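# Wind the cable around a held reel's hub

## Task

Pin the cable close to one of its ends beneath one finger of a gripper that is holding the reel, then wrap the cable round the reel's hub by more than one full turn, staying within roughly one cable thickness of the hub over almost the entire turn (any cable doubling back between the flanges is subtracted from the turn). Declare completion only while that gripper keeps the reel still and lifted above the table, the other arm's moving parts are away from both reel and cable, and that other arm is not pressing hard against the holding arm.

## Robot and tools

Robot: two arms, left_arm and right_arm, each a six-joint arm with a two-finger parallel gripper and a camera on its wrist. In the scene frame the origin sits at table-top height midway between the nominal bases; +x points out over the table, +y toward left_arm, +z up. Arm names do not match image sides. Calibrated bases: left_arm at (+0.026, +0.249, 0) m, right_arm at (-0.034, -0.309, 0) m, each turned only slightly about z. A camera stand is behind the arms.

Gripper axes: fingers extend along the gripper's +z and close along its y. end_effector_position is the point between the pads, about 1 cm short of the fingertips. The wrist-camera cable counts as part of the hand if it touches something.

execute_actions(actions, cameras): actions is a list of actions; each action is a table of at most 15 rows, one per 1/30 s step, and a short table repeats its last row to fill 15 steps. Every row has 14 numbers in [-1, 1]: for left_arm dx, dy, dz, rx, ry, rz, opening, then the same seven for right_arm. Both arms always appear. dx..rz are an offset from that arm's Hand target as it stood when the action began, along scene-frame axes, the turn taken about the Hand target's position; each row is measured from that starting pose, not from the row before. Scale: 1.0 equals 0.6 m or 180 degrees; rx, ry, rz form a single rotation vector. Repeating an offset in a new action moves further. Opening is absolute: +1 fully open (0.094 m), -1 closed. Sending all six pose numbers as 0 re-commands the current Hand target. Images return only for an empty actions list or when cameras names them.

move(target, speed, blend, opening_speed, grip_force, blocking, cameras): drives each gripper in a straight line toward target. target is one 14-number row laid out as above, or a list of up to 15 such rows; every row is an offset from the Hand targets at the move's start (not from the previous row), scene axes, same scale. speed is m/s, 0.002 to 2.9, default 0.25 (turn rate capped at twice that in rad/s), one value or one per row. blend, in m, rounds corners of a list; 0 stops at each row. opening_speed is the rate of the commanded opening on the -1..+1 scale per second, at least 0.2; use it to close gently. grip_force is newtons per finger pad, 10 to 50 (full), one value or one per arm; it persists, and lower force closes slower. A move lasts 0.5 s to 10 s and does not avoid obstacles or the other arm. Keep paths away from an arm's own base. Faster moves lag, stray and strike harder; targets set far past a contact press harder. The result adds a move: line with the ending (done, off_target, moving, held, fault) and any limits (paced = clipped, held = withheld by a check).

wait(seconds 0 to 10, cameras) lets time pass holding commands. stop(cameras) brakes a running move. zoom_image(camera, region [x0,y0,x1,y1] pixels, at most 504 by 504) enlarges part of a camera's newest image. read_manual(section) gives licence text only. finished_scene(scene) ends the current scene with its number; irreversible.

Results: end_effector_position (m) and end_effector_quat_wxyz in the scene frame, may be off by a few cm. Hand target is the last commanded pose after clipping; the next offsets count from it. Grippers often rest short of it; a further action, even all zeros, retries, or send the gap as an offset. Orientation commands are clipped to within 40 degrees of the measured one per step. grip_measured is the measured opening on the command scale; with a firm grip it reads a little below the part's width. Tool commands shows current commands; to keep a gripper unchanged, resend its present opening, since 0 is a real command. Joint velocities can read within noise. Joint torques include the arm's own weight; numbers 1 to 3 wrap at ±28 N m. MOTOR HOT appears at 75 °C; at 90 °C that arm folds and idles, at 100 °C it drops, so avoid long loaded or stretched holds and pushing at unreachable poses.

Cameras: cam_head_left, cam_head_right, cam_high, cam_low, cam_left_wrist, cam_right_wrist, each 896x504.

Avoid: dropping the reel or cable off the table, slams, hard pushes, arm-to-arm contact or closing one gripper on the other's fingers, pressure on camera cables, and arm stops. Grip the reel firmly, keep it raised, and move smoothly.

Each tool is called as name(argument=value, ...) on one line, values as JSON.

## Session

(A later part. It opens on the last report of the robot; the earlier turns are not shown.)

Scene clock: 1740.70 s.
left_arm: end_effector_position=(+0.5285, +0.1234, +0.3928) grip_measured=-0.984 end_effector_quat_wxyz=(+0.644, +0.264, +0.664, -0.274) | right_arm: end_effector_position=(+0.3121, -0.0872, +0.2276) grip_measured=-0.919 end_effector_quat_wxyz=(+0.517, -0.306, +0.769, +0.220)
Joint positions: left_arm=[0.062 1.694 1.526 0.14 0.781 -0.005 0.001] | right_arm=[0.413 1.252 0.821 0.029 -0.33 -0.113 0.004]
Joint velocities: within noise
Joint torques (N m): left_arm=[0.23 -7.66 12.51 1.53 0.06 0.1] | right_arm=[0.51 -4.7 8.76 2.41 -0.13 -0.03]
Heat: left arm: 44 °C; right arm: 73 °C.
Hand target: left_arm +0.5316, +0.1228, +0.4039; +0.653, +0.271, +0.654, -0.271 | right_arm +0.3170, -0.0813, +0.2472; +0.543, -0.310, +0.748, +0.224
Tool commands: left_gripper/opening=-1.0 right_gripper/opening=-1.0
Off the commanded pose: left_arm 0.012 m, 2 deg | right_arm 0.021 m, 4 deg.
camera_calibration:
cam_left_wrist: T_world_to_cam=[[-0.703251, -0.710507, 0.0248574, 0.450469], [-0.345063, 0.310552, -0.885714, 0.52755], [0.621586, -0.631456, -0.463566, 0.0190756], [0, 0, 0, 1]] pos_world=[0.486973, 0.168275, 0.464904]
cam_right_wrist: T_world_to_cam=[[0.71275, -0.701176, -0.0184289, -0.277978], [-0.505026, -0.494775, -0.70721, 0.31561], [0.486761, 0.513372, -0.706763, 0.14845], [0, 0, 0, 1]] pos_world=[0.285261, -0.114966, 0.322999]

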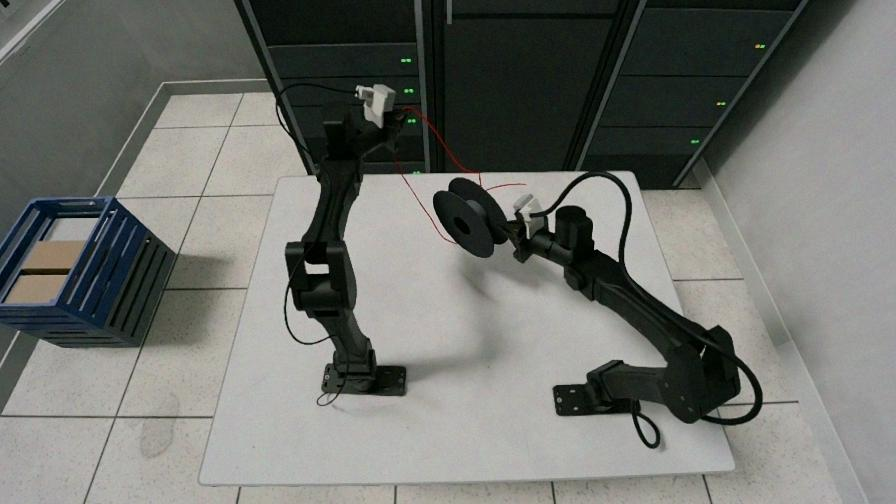

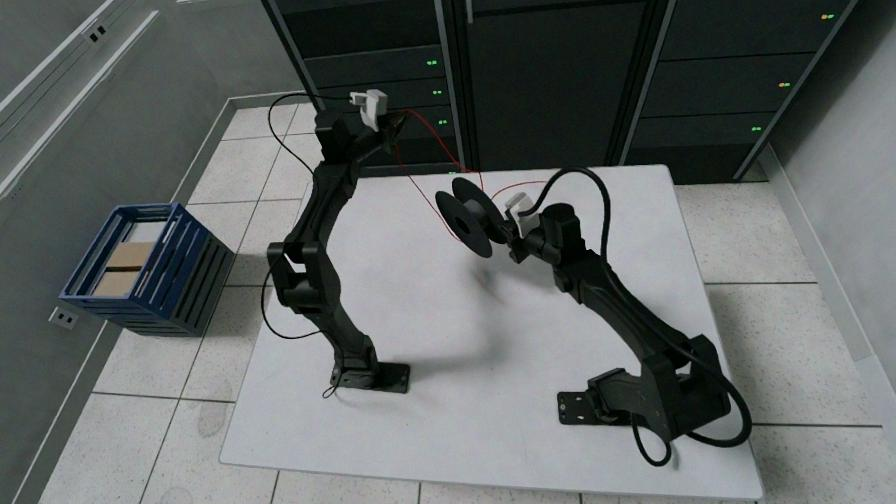

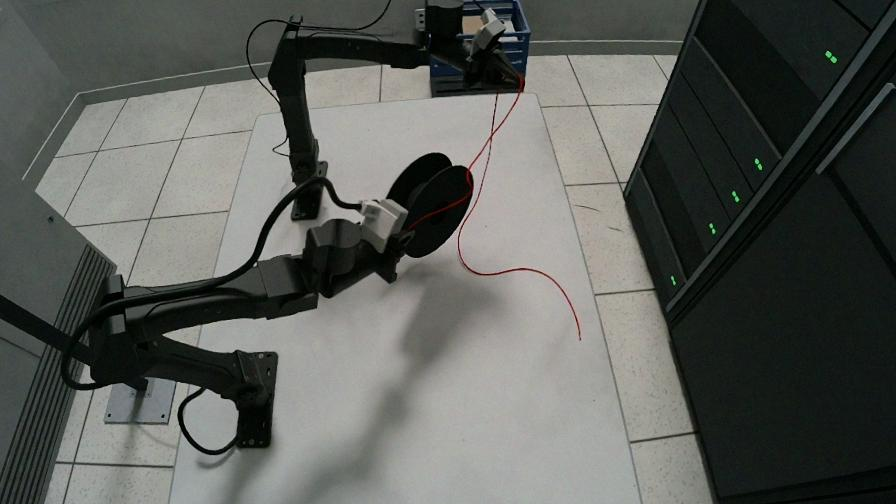

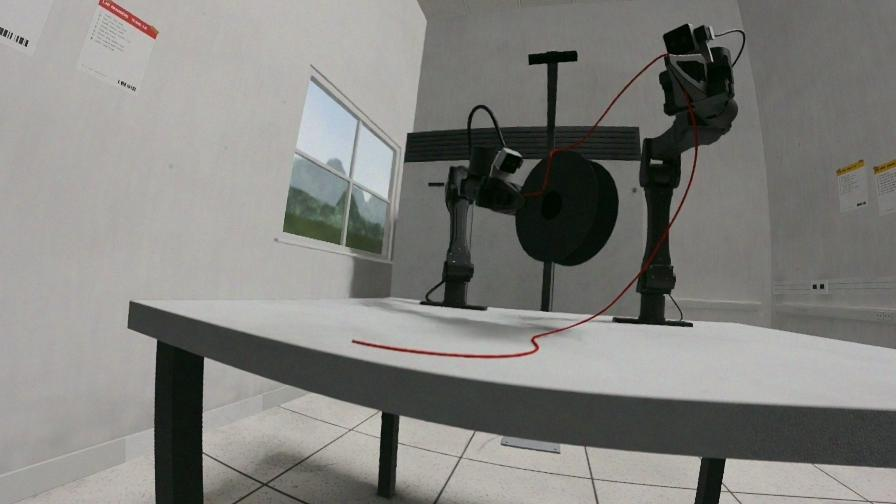

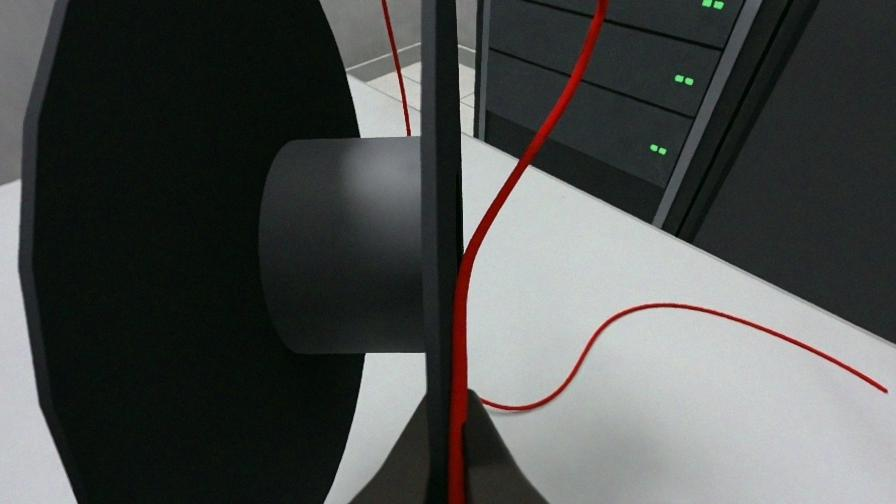

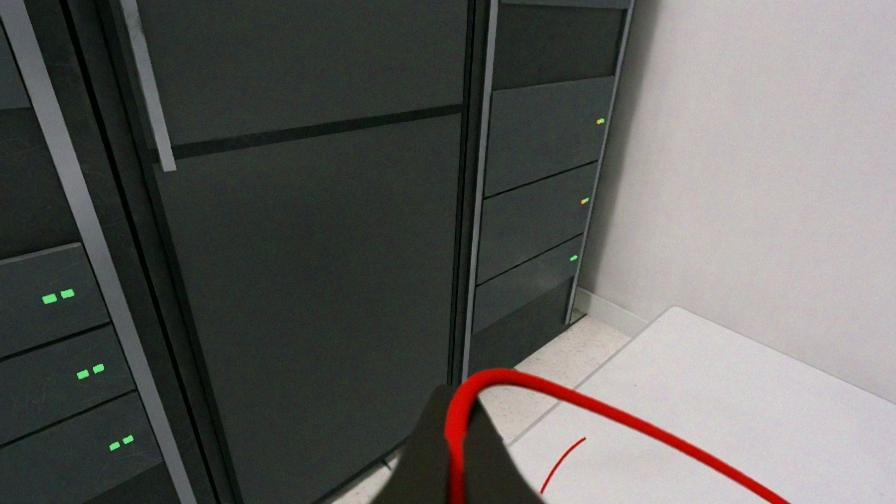

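move(target=[-0.0743, -0.055, 0.19, 0, 0, 0, -1, 0, 0, 0, 0, 0, 0, -1], speed=0.12, cameras=["cam_low", "cam_high", "cam_left_wrist"])

Scene clock: 1866.77 s.
left_arm: end_effector_position=(+0.4870, +0.0898, +0.5126) grip_measured=-0.984 end_effector_quat_wxyz=(+0.650, +0.271, +0.655, -0.275) | right_arm: end_effector_position=(+0.3121, -0.0872, +0.2276) grip_measured=-0.919 end_effector_quat_wxyz=(+0.517, -0.306, +0.769, +0.220)
Joint positions: left_arm=[-0.034 1.689 2.005 -0.322 0.697 -0.005 0.001] | right_arm=[0.413 1.252 0.821 0.029 -0.33 -0.113 0.004]
Joint torques (N m): left_arm=[-0.09 -7.13 10.56 1.37 -0.1 0.08] | right_arm=[0.49 -4.7 8.73 2.41 -0.13 -0.02]
Heat: left arm: 44 °C; right arm: 74 °C.
Hand target: left_arm +0.4870, +0.0897, +0.5181; +0.653, +0.271, +0.653, -0.271 | right_arm +0.3170, -0.0813, +0.2472; +0.543, -0.310, +0.748, +0.224
Off the commanded pose: left_arm 0.005 m, 1 deg | right_arm 0.021 m, 4 deg.
move: off_target (right_arm)
camera_calibration:
cam_left_wrist: T_world_to_cam=[[-0.711727, -0.702406, 0.00836935, 0.406255], [-0.321102, 0.314721, -0.893221, 0.621514], [0.62477, -0.638417, -0.449539, 0.0711312], [0, 0, 0, 1]] pos_world=[0.444272, 0.135164, 0.583726]
Images, in order (width x height): cam_high 896x504, cam_low 896x504, cam_left_wrist 896x504.

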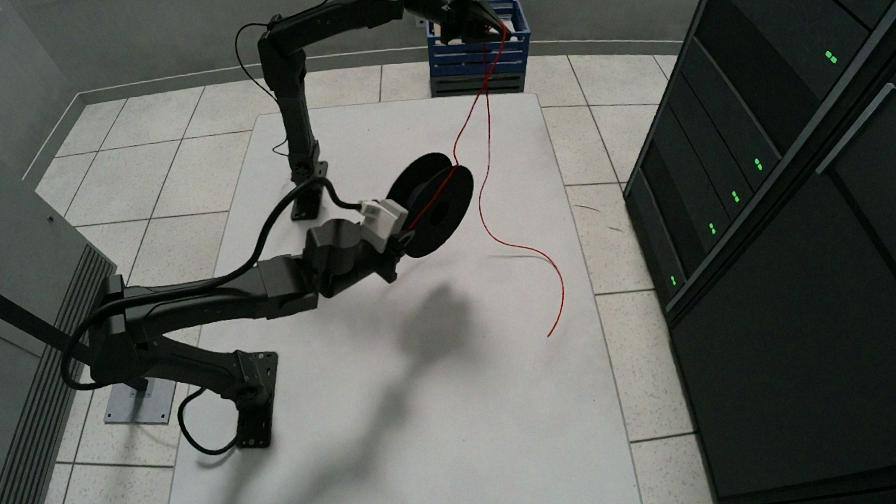

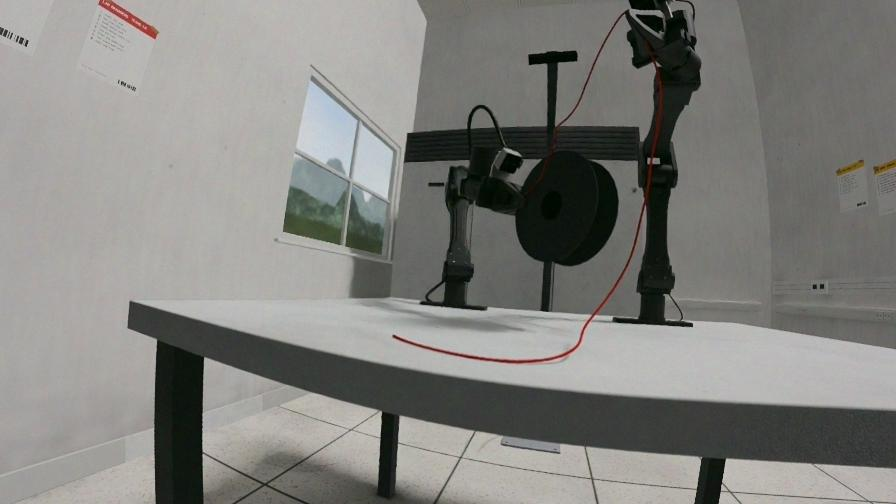

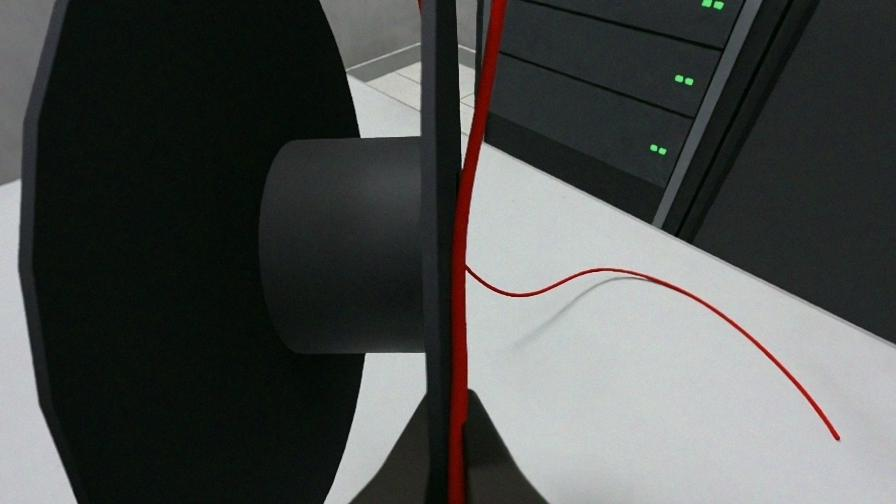

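move(target=[-0.07, 0.0, 0.055, 0, 0, 0, -1, 0, 0, 0, 0, 0, 0, -1], speed=0.1, cameras=["cam_low", "cam_high", "cam_left_wrist"])

Scene clock: 1872.47 s.
left_arm: end_effector_position=(+0.4520, +0.0888, +0.5403) grip_measured=-0.984 end_effector_quat_wxyz=(+0.645, +0.269, +0.660, -0.276) | right_arm: end_effector_position=(+0.3121, -0.0871, +0.2276) grip_measured=-0.919 end_effector_quat_wxyz=(+0.517, -0.306, +0.769, +0.220)
Joint positions: left_arm=[-0.048 1.639 2.099 -0.48 0.683 -0.005 0.001] | right_arm=[0.414 1.252 0.821 0.029 -0.33 -0.114 0.004]
Joint torques (N m): left_arm=[-0.2 -7.65 9.61 1.37 -0.12 0.1] | right_arm=[0.46 -4.7 8.73 2.41 -0.13 -0.02]
Heat: left arm: 44 °C; right arm: 74 °C.
Hand target: left_arm +0.4451, +0.0897, +0.5509; +0.653, +0.271, +0.653, -0.271 | right_arm +0.3169, -0.0813, +0.2472; +0.543, -0.310, +0.748, +0.224
Off the commanded pose: left_arm 0.013 m, 1 deg | right_arm 0.021 m, 4 deg.
move: off_target (left_arm, right_arm)
camera_calibration:
cam_left_wrist: T_world_to_cam=[[-0.711821, -0.702155, 0.0170113, 0.375828], [-0.333144, 0.316209, -0.888272, 0.63804], [0.618326, -0.637957, -0.459003, 0.112748], [0, 0, 0, 1]] pos_world=[0.410366, 0.134064, 0.612111]
Images, in order (width x height): cam_high 896x504, cam_low 896x504, cam_left_wrist 896x504.

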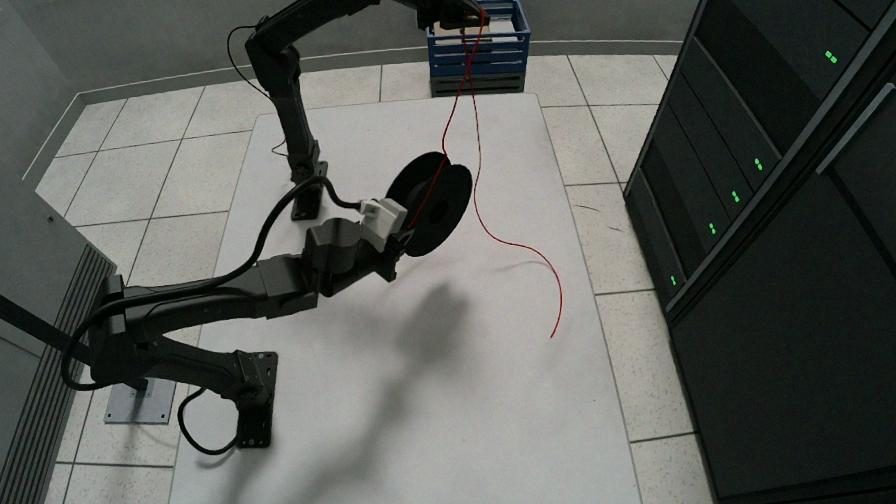

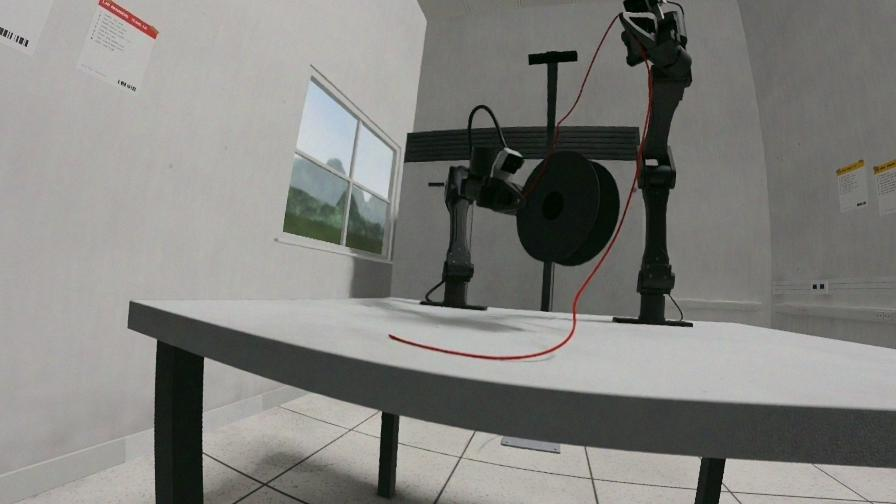

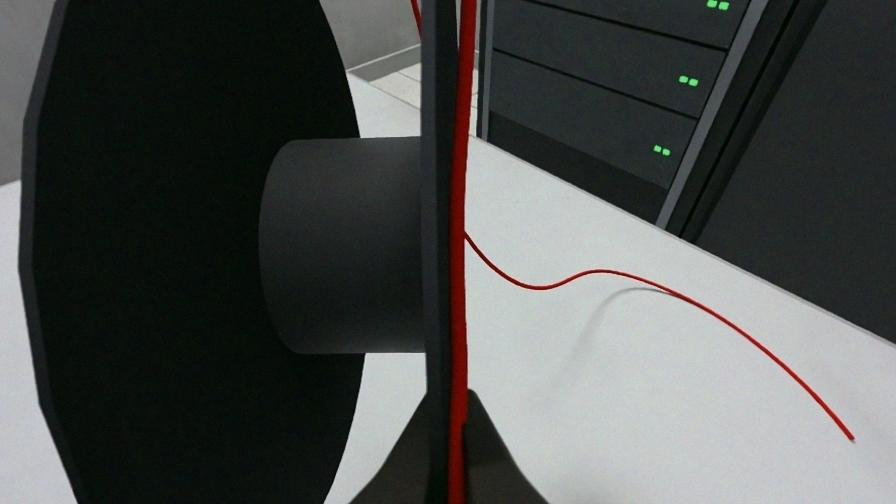

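move(target=[-0.0583, 0.06, 0.0, 0, 0, 0, -1, 0, 0, 0, 0, 0, 0, -1], speed=0.1, cameras=["cam_low", "cam_high", "cam_left_wrist"])

Scene clock: 1876.47 s.
left_arm: end_effector_position=(+0.4137, +0.1225, +0.5508) grip_measured=-0.984 end_effector_quat_wxyz=(+0.650, +0.271, +0.654, -0.275) | right_arm: end_effector_position=(+0.3129, -0.0859, +0.2309) grip_measured=-0.919 end_effector_quat_wxyz=(+0.523, -0.308, +0.764, +0.220)
Joint positions: left_arm=[0.064 1.51 2.007 -0.502 0.796 -0.005 0.001] | right_arm=[0.416 1.252 0.821 0.044 -0.33 -0.116 0.004]
Joint torques (N m): left_arm=[0.85 -6.98 5.45 1.47 0.01 0.1] | right_arm=[0.28 -4.59 8.79 2.29 -0.13 0.01]
Heat: left arm: 44 °C; right arm: 74 °C.
Hand target: left_arm +0.4101, +0.1257, +0.5509; +0.653, +0.271, +0.653, -0.271 | right_arm +0.3170, -0.0814, +0.2472; +0.543, -0.310, +0.748, +0.224
Off the commanded pose: left_arm 0.005 m, 1 deg | right_arm 0.017 m, 3 deg.
move: off_target (right_arm)
camera_calibration:
cam_left_wrist: T_world_to_cam=[[-0.712292, -0.701841, 0.00772234, 0.377251], [-0.319498, 0.31442, -0.893902, 0.621446], [0.624949, -0.639187, -0.448195, 0.15424], [0, 0, 0, 1]] pos_world=[0.370871, 0.167963, 0.621728]
Images, in order (width x height): cam_high 896x504, cam_low 896x504, cam_left_wrist 896x504.

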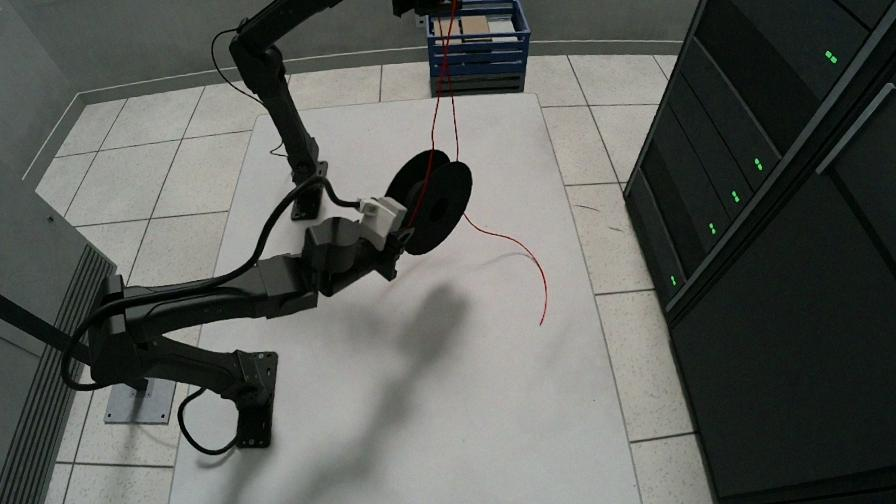

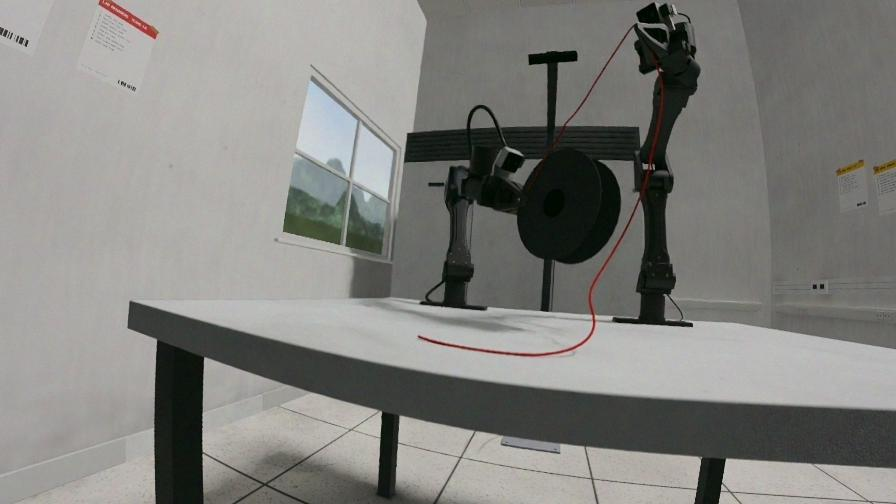

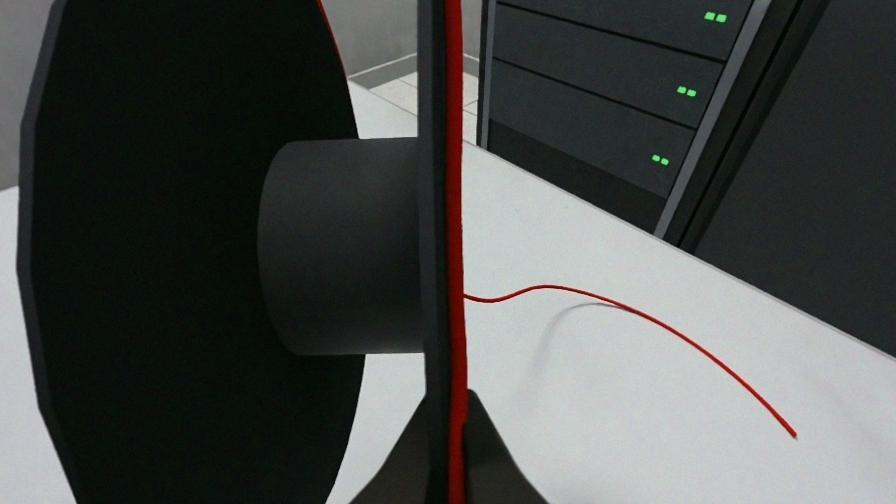

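move(target=[[0.1085, -0.0108, -0.0817, 0, 0, 0, -1, 0, 0, 0, 0, 0, 0, -1], [0.190, 0.0248, -0.2157, 0, 0, 0, -1, 0, 0, 0, 0, 0, 0, -1]], speed=0.15, blend=0.03, cameras=["cam_low", "cam_high", "cam_left_wrist"])

Scene clock: 1904.97 s.
left_arm: end_effector_position=(+0.5213, +0.1398, +0.4325) grip_measured=-0.984 end_effector_quat_wxyz=(+0.660, +0.272, +0.648, -0.267) | right_arm: end_effector_position=(+0.3116, -0.0864, +0.2276) grip_measured=-0.919 end_effector_quat_wxyz=(+0.517, -0.308, +0.768, +0.220)
Joint positions: left_arm=[0.107 1.684 1.634 0.069 0.828 -0.002 0.001] | right_arm=[0.416 1.252 0.821 0.029 -0.33 -0.116 0.004]
Joint torques (N m): left_arm=[0.53 -7.75 6.97 1.45 0.02 0.07] | right_arm=[0.29 -4.7 8.7 2.41 -0.14 0]
Heat: left arm: 45 °C; right arm: 70 °C.
Hand target: left_arm +0.5240, +0.1406, +0.4216; +0.653, +0.271, +0.653, -0.271 | right_arm +0.3170, -0.0814, +0.2472; +0.543, -0.310, +0.748, +0.224
Off the commanded pose: left_arm 0.011 m, 1 deg | right_arm 0.021 m, 4 deg.
move: off_target (left_arm, right_arm)
camera_calibration:
cam_left_wrist: T_world_to_cam=[[-0.704944, -0.709139, -0.0132856, 0.473251], [-0.298893, 0.314007, -0.901145, 0.537154], [0.643209, -0.631286, -0.433314, 0.0279477], [0, 0, 0, 1]] pos_world=[0.476191, 0.184574, 0.502451]
Images, in order (width x height): cam_high 896x504, cam_low 896x504, cam_left_wrist 896x504.

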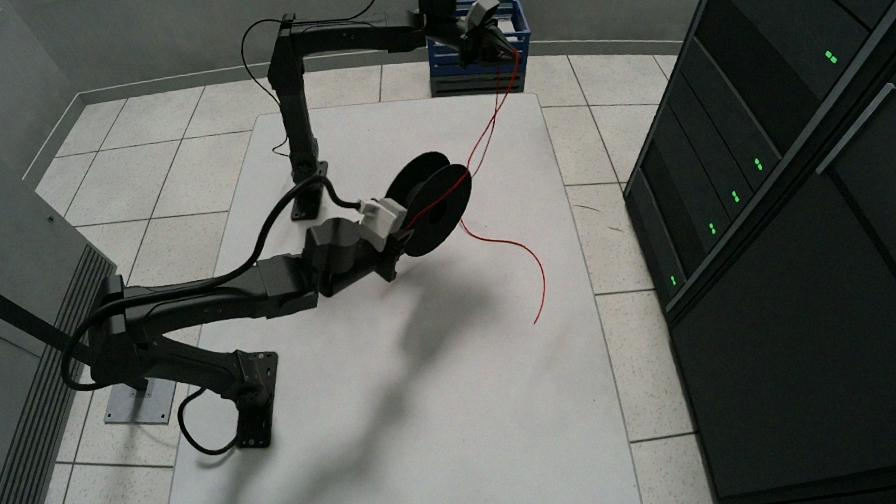

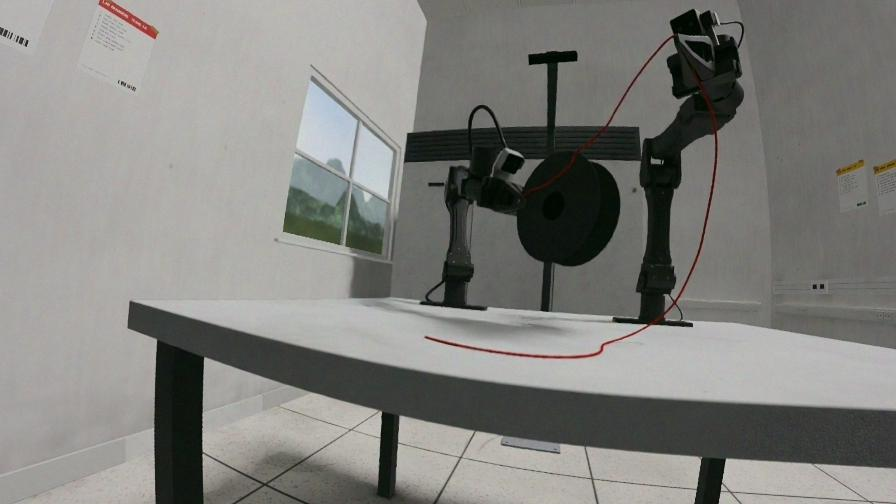

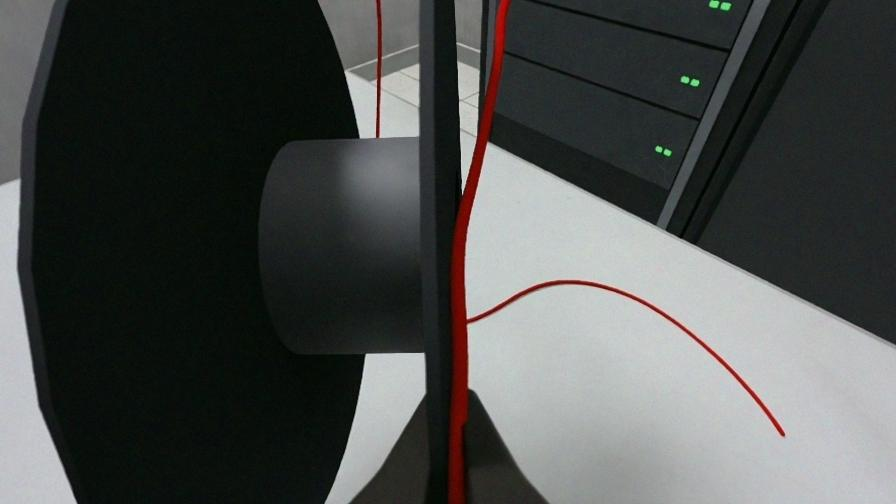

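move(target=[-0.31, 0.0267, 0.15, 0, 0, 0, -1, 0, 0, 0, 0, 0, 0, -1], speed=0.15, cameras=["cam_low", "cam_high", "cam_left_wrist"])

Scene clock: 2025.43 s.
left_arm: end_effector_position=(+0.3440, +0.1567, +0.5029) grip_measured=-0.984 end_effector_quat_wxyz=(+0.649, +0.267, +0.658, -0.273) | right_arm: end_effector_position=(+0.3116, -0.0865, +0.2275) grip_measured=-0.919 end_effector_quat_wxyz=(+0.517, -0.308, +0.768, +0.220)
Joint positions: left_arm=[0.237 1.166 1.534 -0.383 0.959 -0.002 0.001] | right_arm=[0.416 1.252 0.821 0.029 -0.33 -0.116 0.004]
Joint torques (N m): left_arm=[0.66 -2.7 10.07 1.16 0.07 0.06] | right_arm=[0.27 -4.7 8.72 2.42 -0.13 0]
Heat: left arm: 44 °C; right arm: 75 °C. Fold the right arm in close to its base, or ease its load, before you think long.
Hand target: left_arm +0.3381, +0.1566, +0.5116; +0.653, +0.271, +0.654, -0.271 | right_arm +0.3170, -0.0814, +0.2472; +0.543, -0.310, +0.748, +0.224
Off the commanded pose: left_arm 0.011 m, 1 deg | right_arm 0.021 m, 4 deg.
MOTOR HOT: joint 4 (wrist pitch) of the right arm reports 75 °C; the controller's stop level is 90 °C. To cool a motor, set the load down, stop pushing, or move to a pose that needs little force.
move: off_target (left_arm, right_arm)
camera_calibration:
cam_left_wrist: T_world_to_cam=[[-0.70576, -0.70832, 0.0136252, 0.347795], [-0.32931, 0.310971, -0.891545, 0.548445], [0.627261, -0.633704, -0.452728, 0.198787], [0, 0, 0, 1]] pos_world=[0.301377, 0.201772, 0.574221]
Images, in order (width x height): cam_high 896x504, cam_low 896x504, cam_left_wrist 896x504.

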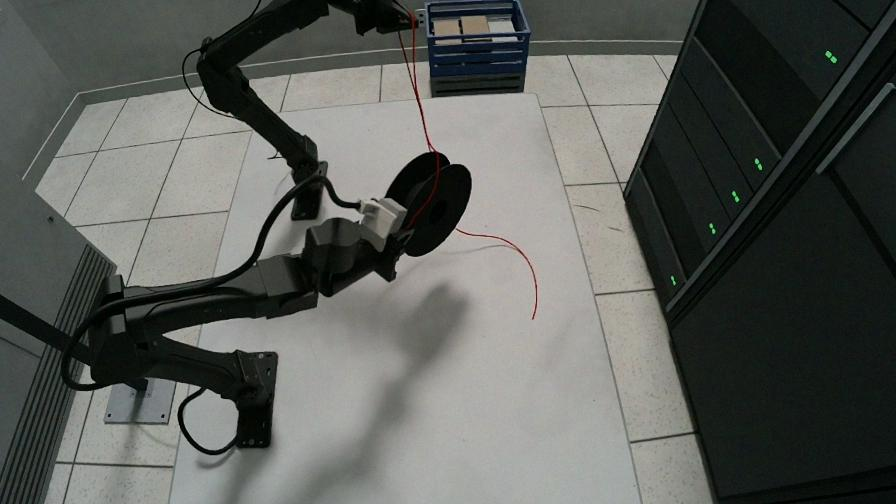

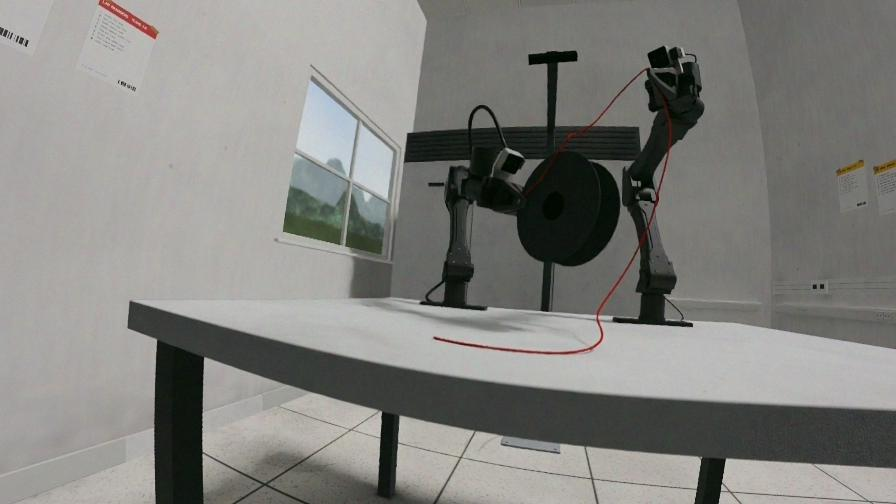

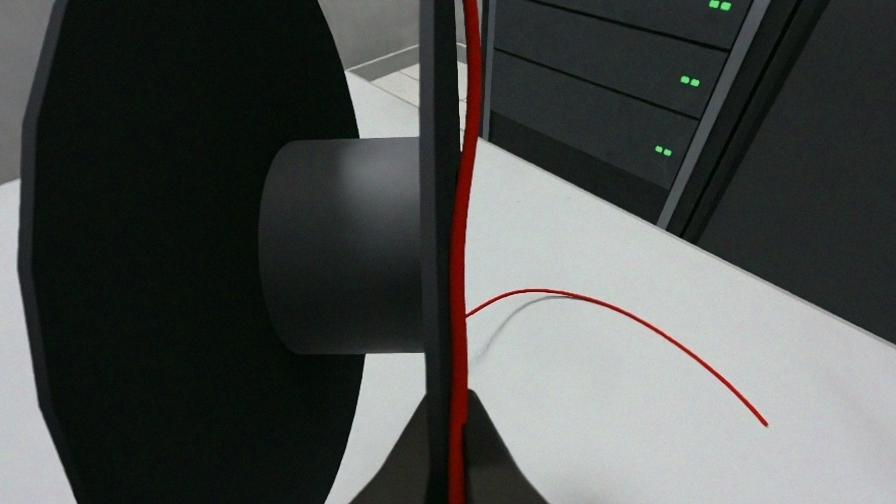

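move(target=[0.034, 0.099, -0.245, 0, 0, 0, -1, 0, 0, 0, 0, 0, 0, -1], speed=0.2, cameras=["cam_low", "cam_high", "cam_left_wrist"])

Scene clock: 2041.23 s.
left_arm: end_effector_position=(+0.3583, +0.2150, +0.3740) grip_measured=-0.984 end_effector_quat_wxyz=(+0.659, +0.278, +0.648, -0.262) | right_arm: end_effector_position=(+0.3116, -0.0865, +0.2274) grip_measured=-0.919 end_effector_quat_wxyz=(+0.517, -0.308, +0.768, +0.220)
Joint positions: left_arm=[0.484 1.11 0.934 0.195 1.206 0.009 0.001] | right_arm=[0.416 1.252 0.821 0.028 -0.33 -0.116 0.004]
Joint torques (N m): left_arm=[0.47 -2.61 6.68 1.22 0.04 -0.06] | right_arm=[0.27 -4.71 8.73 2.42 -0.14 0]
Heat: left arm: 43 °C; right arm: 75 °C. Fold the right arm in close to its base, or ease its load, before you think long.
Hand target: left_arm +0.3585, +0.2160, +0.3646; +0.653, +0.271, +0.653, -0.271 | right_arm +0.3170, -0.0814, +0.2472; +0.543, -0.310, +0.748, +0.224
Off the commanded pose: left_arm 0.009 m, 2 deg | right_arm 0.021 m, 4 deg.
MOTOR HOT: still on. Joint 4 (wrist pitch) of the right arm reports 75 °C.
move: off_target (right_arm)
camera_calibration:
cam_left_wrist: T_world_to_cam=[[-0.704978, -0.708713, -0.0270668, 0.416009], [-0.294165, 0.326915, -0.898106, 0.40651], [0.645348, -0.625182, -0.438946, 0.154902], [0, 0, 0, 1]] pos_world=[0.312892, 0.258779, 0.444343]
Images, in order (width x height): cam_high 896x504, cam_low 896x504, cam_left_wrist 896x504.

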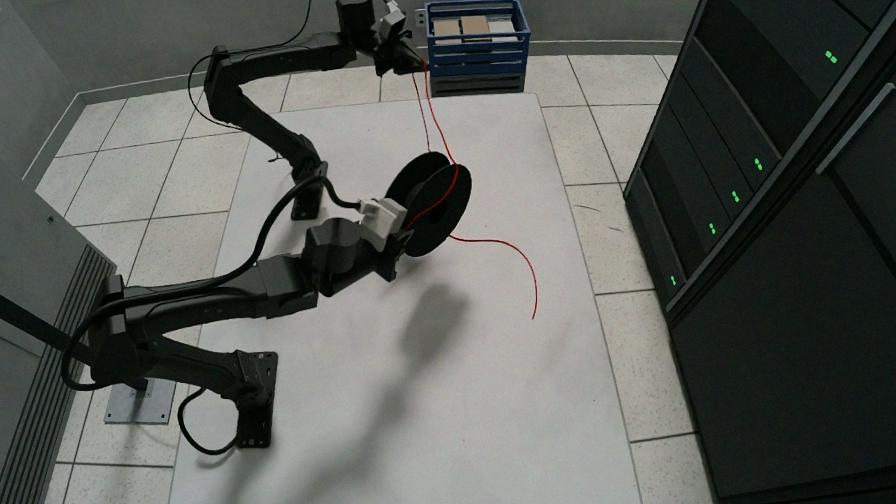

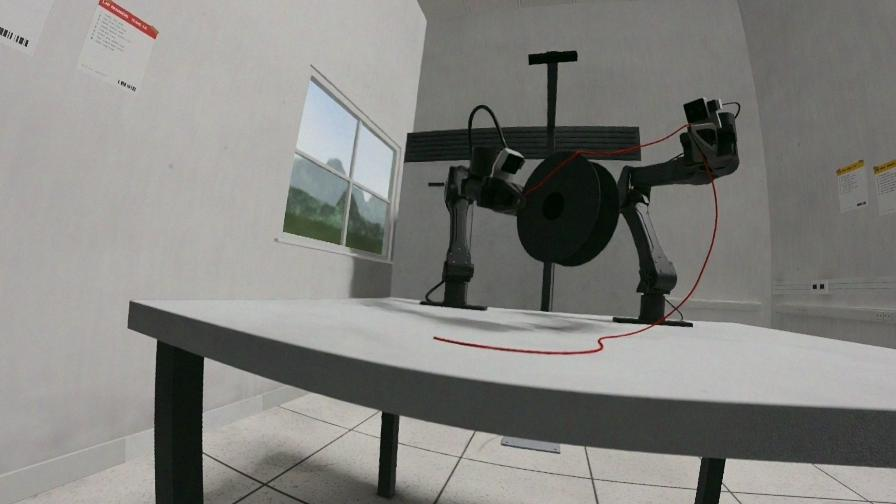

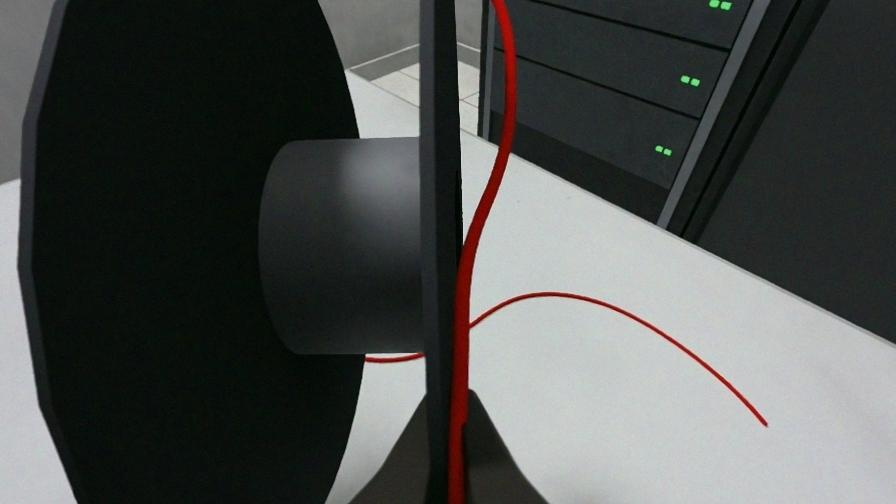

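move(target=[-0.058, 0.012, 0.0, 0, 0, 0, -1, 0, 0, 0, 0, 0, 0, -1], speed=0.15, cameras=["cam_low", "cam_high", "cam_left_wrist"])

Scene clock: 2046.60 s.
left_arm: end_effector_position=(+0.3261, +0.2228, +0.3726) grip_measured=-0.984 end_effector_quat_wxyz=(+0.660, +0.280, +0.646, -0.262) | right_arm: end_effector_position=(+0.3116, -0.0865, +0.2274) grip_measured=-0.919 end_effector_quat_wxyz=(+0.517, -0.308, +0.768, +0.219)
Joint positions: left_arm=[0.587 1.008 0.877 0.159 1.312 0.004 0.001] | right_arm=[0.416 1.252 0.821 0.028 -0.33 -0.117 0.004]
Joint torques (N m): left_arm=[0.85 -2.82 6.2 1.03 0.03 0.03] | right_arm=[0.27 -4.7 8.75 2.42 -0.13 0.01]
Heat: left arm: 43 °C; right arm: 75 °C. Fold the right arm in close to its base, or ease its load, before you think long.
Hand target: left_arm +0.3237, +0.2233, +0.3645; +0.653, +0.271, +0.653, -0.271 | right_arm +0.3170, -0.0814, +0.2472; +0.543, -0.310, +0.748, +0.224
Off the commanded pose: left_arm 0.008 m, 2 deg | right_arm 0.021 m, 4 deg.
MOTOR HOT: still on. Joint 4 (wrist pitch) of the right arm reports 75 °C.
move: off_target (right_arm)
camera_calibration:
cam_left_wrist: T_world_to_cam=[[-0.707575, -0.705932, -0.0315908, 0.400645], [-0.28987, 0.330735, -0.898103, 0.39101], [0.644448, -0.626318, -0.438649, 0.18037], [0, 0, 0, 1]] pos_world=[0.28059, 0.266476, 0.442943]
Images, in order (width x height): cam_high 896x504, cam_low 896x504, cam_left_wrist 896x504.

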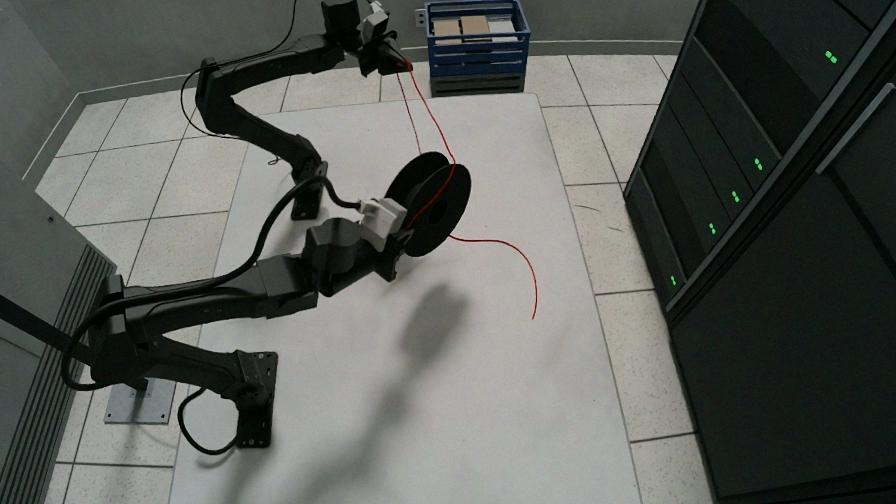

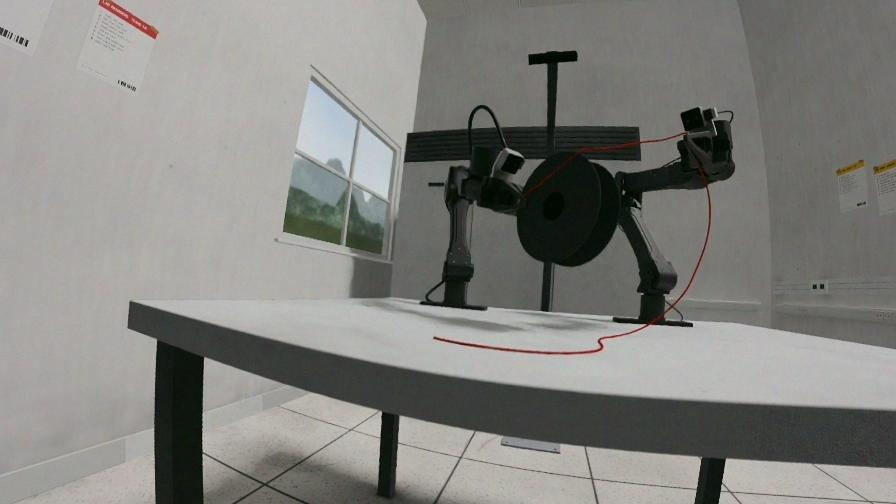

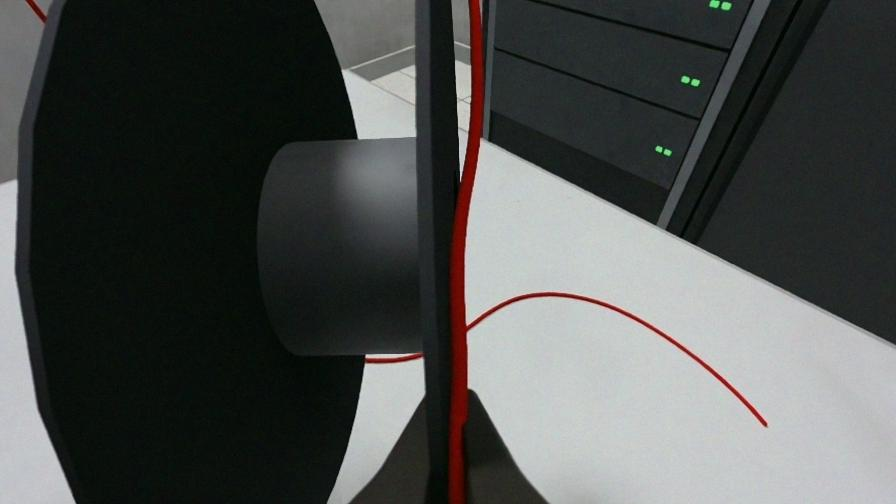

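move(target=[-0.1067, -0.248, 0.375, 0, 0, 0, -1, 0, 0, 0, 0, 0, 0, -1], speed=0.2, cameras=["cam_low", "cam_high", "cam_left_wrist"])

Scene clock: 2077.03 s.
left_arm: end_effector_position=(+0.2634, +0.0730, +0.5845) grip_measured=-0.984 end_effector_quat_wxyz=(+0.648, +0.269, +0.657, -0.274) | right_arm: end_effector_position=(+0.3116, -0.0856, +0.2289) grip_measured=-0.919 end_effector_quat_wxyz=(+0.519, -0.309, +0.766, +0.221)
Joint positions: left_arm=[-0.359 1.214 2.04 -0.835 0.368 -0.008 0.001] | right_arm=[0.416 1.252 0.821 0.035 -0.333 -0.118 0.004]
Joint torques (N m): left_arm=[-0.4 -0.73 7.72 1.47 -0.11 0.14] | right_arm=[0.2 -4.64 8.75 2.37 -0.11 0.02]
Heat: left arm: 42 °C; right arm: 75 °C. Fold the right arm in close to its base, or ease its load, before you think long.
Hand target: left_arm +0.2597, +0.0744, +0.5896; +0.653, +0.271, +0.653, -0.271 | right_arm +0.3170, -0.0813, +0.2472; +0.543, -0.310, +0.748, +0.224
Off the commanded pose: left_arm 0.006 m, 1 deg | right_arm 0.020 m, 3 deg.
MOTOR HOT: still on. Joint 4 (wrist pitch) of the right arm reports 75 °C.
move: off_target (right_arm)
camera_calibration:
cam_left_wrist: T_world_to_cam=[[-0.709257, -0.704854, 0.0116579, 0.232301], [-0.326885, 0.314185, -0.89131, 0.619613], [0.624581, -0.635979, -0.453244, 0.234446], [0, 0, 0, 1]] pos_world=[0.220873, 0.118167, 0.65582]
Images, in order (width x height): cam_high 896x504, cam_low 896x504, cam_left_wrist 896x504.

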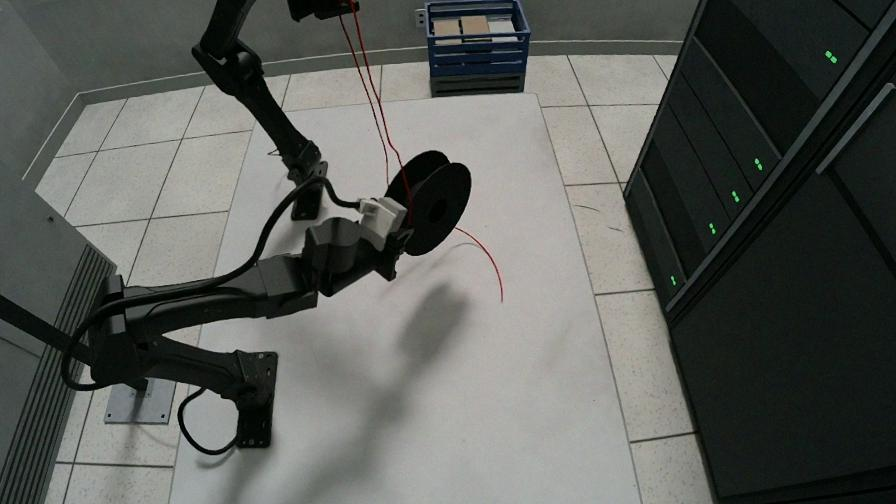

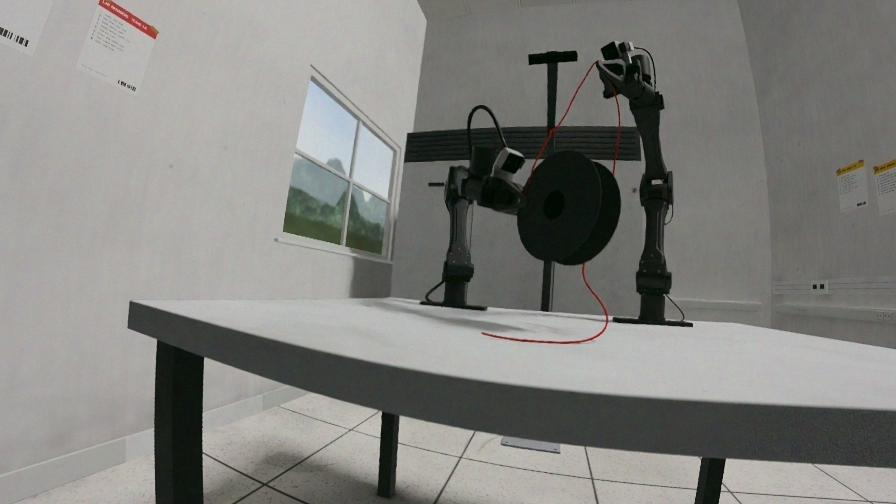

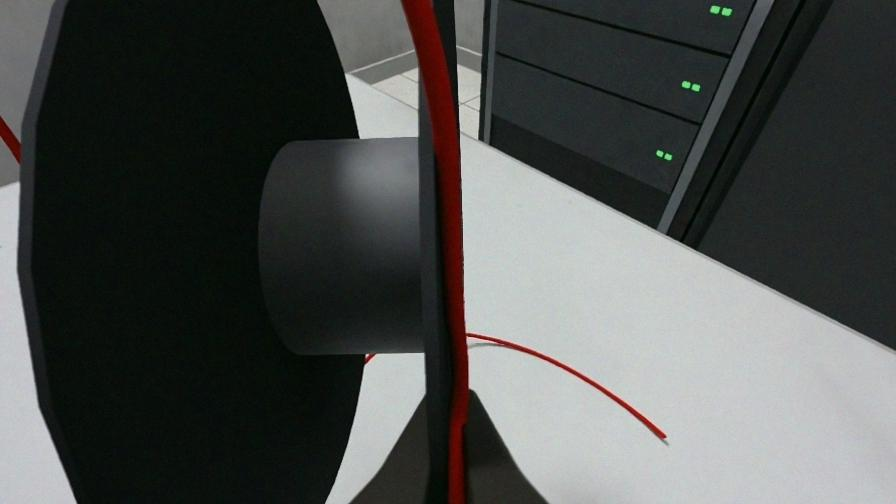

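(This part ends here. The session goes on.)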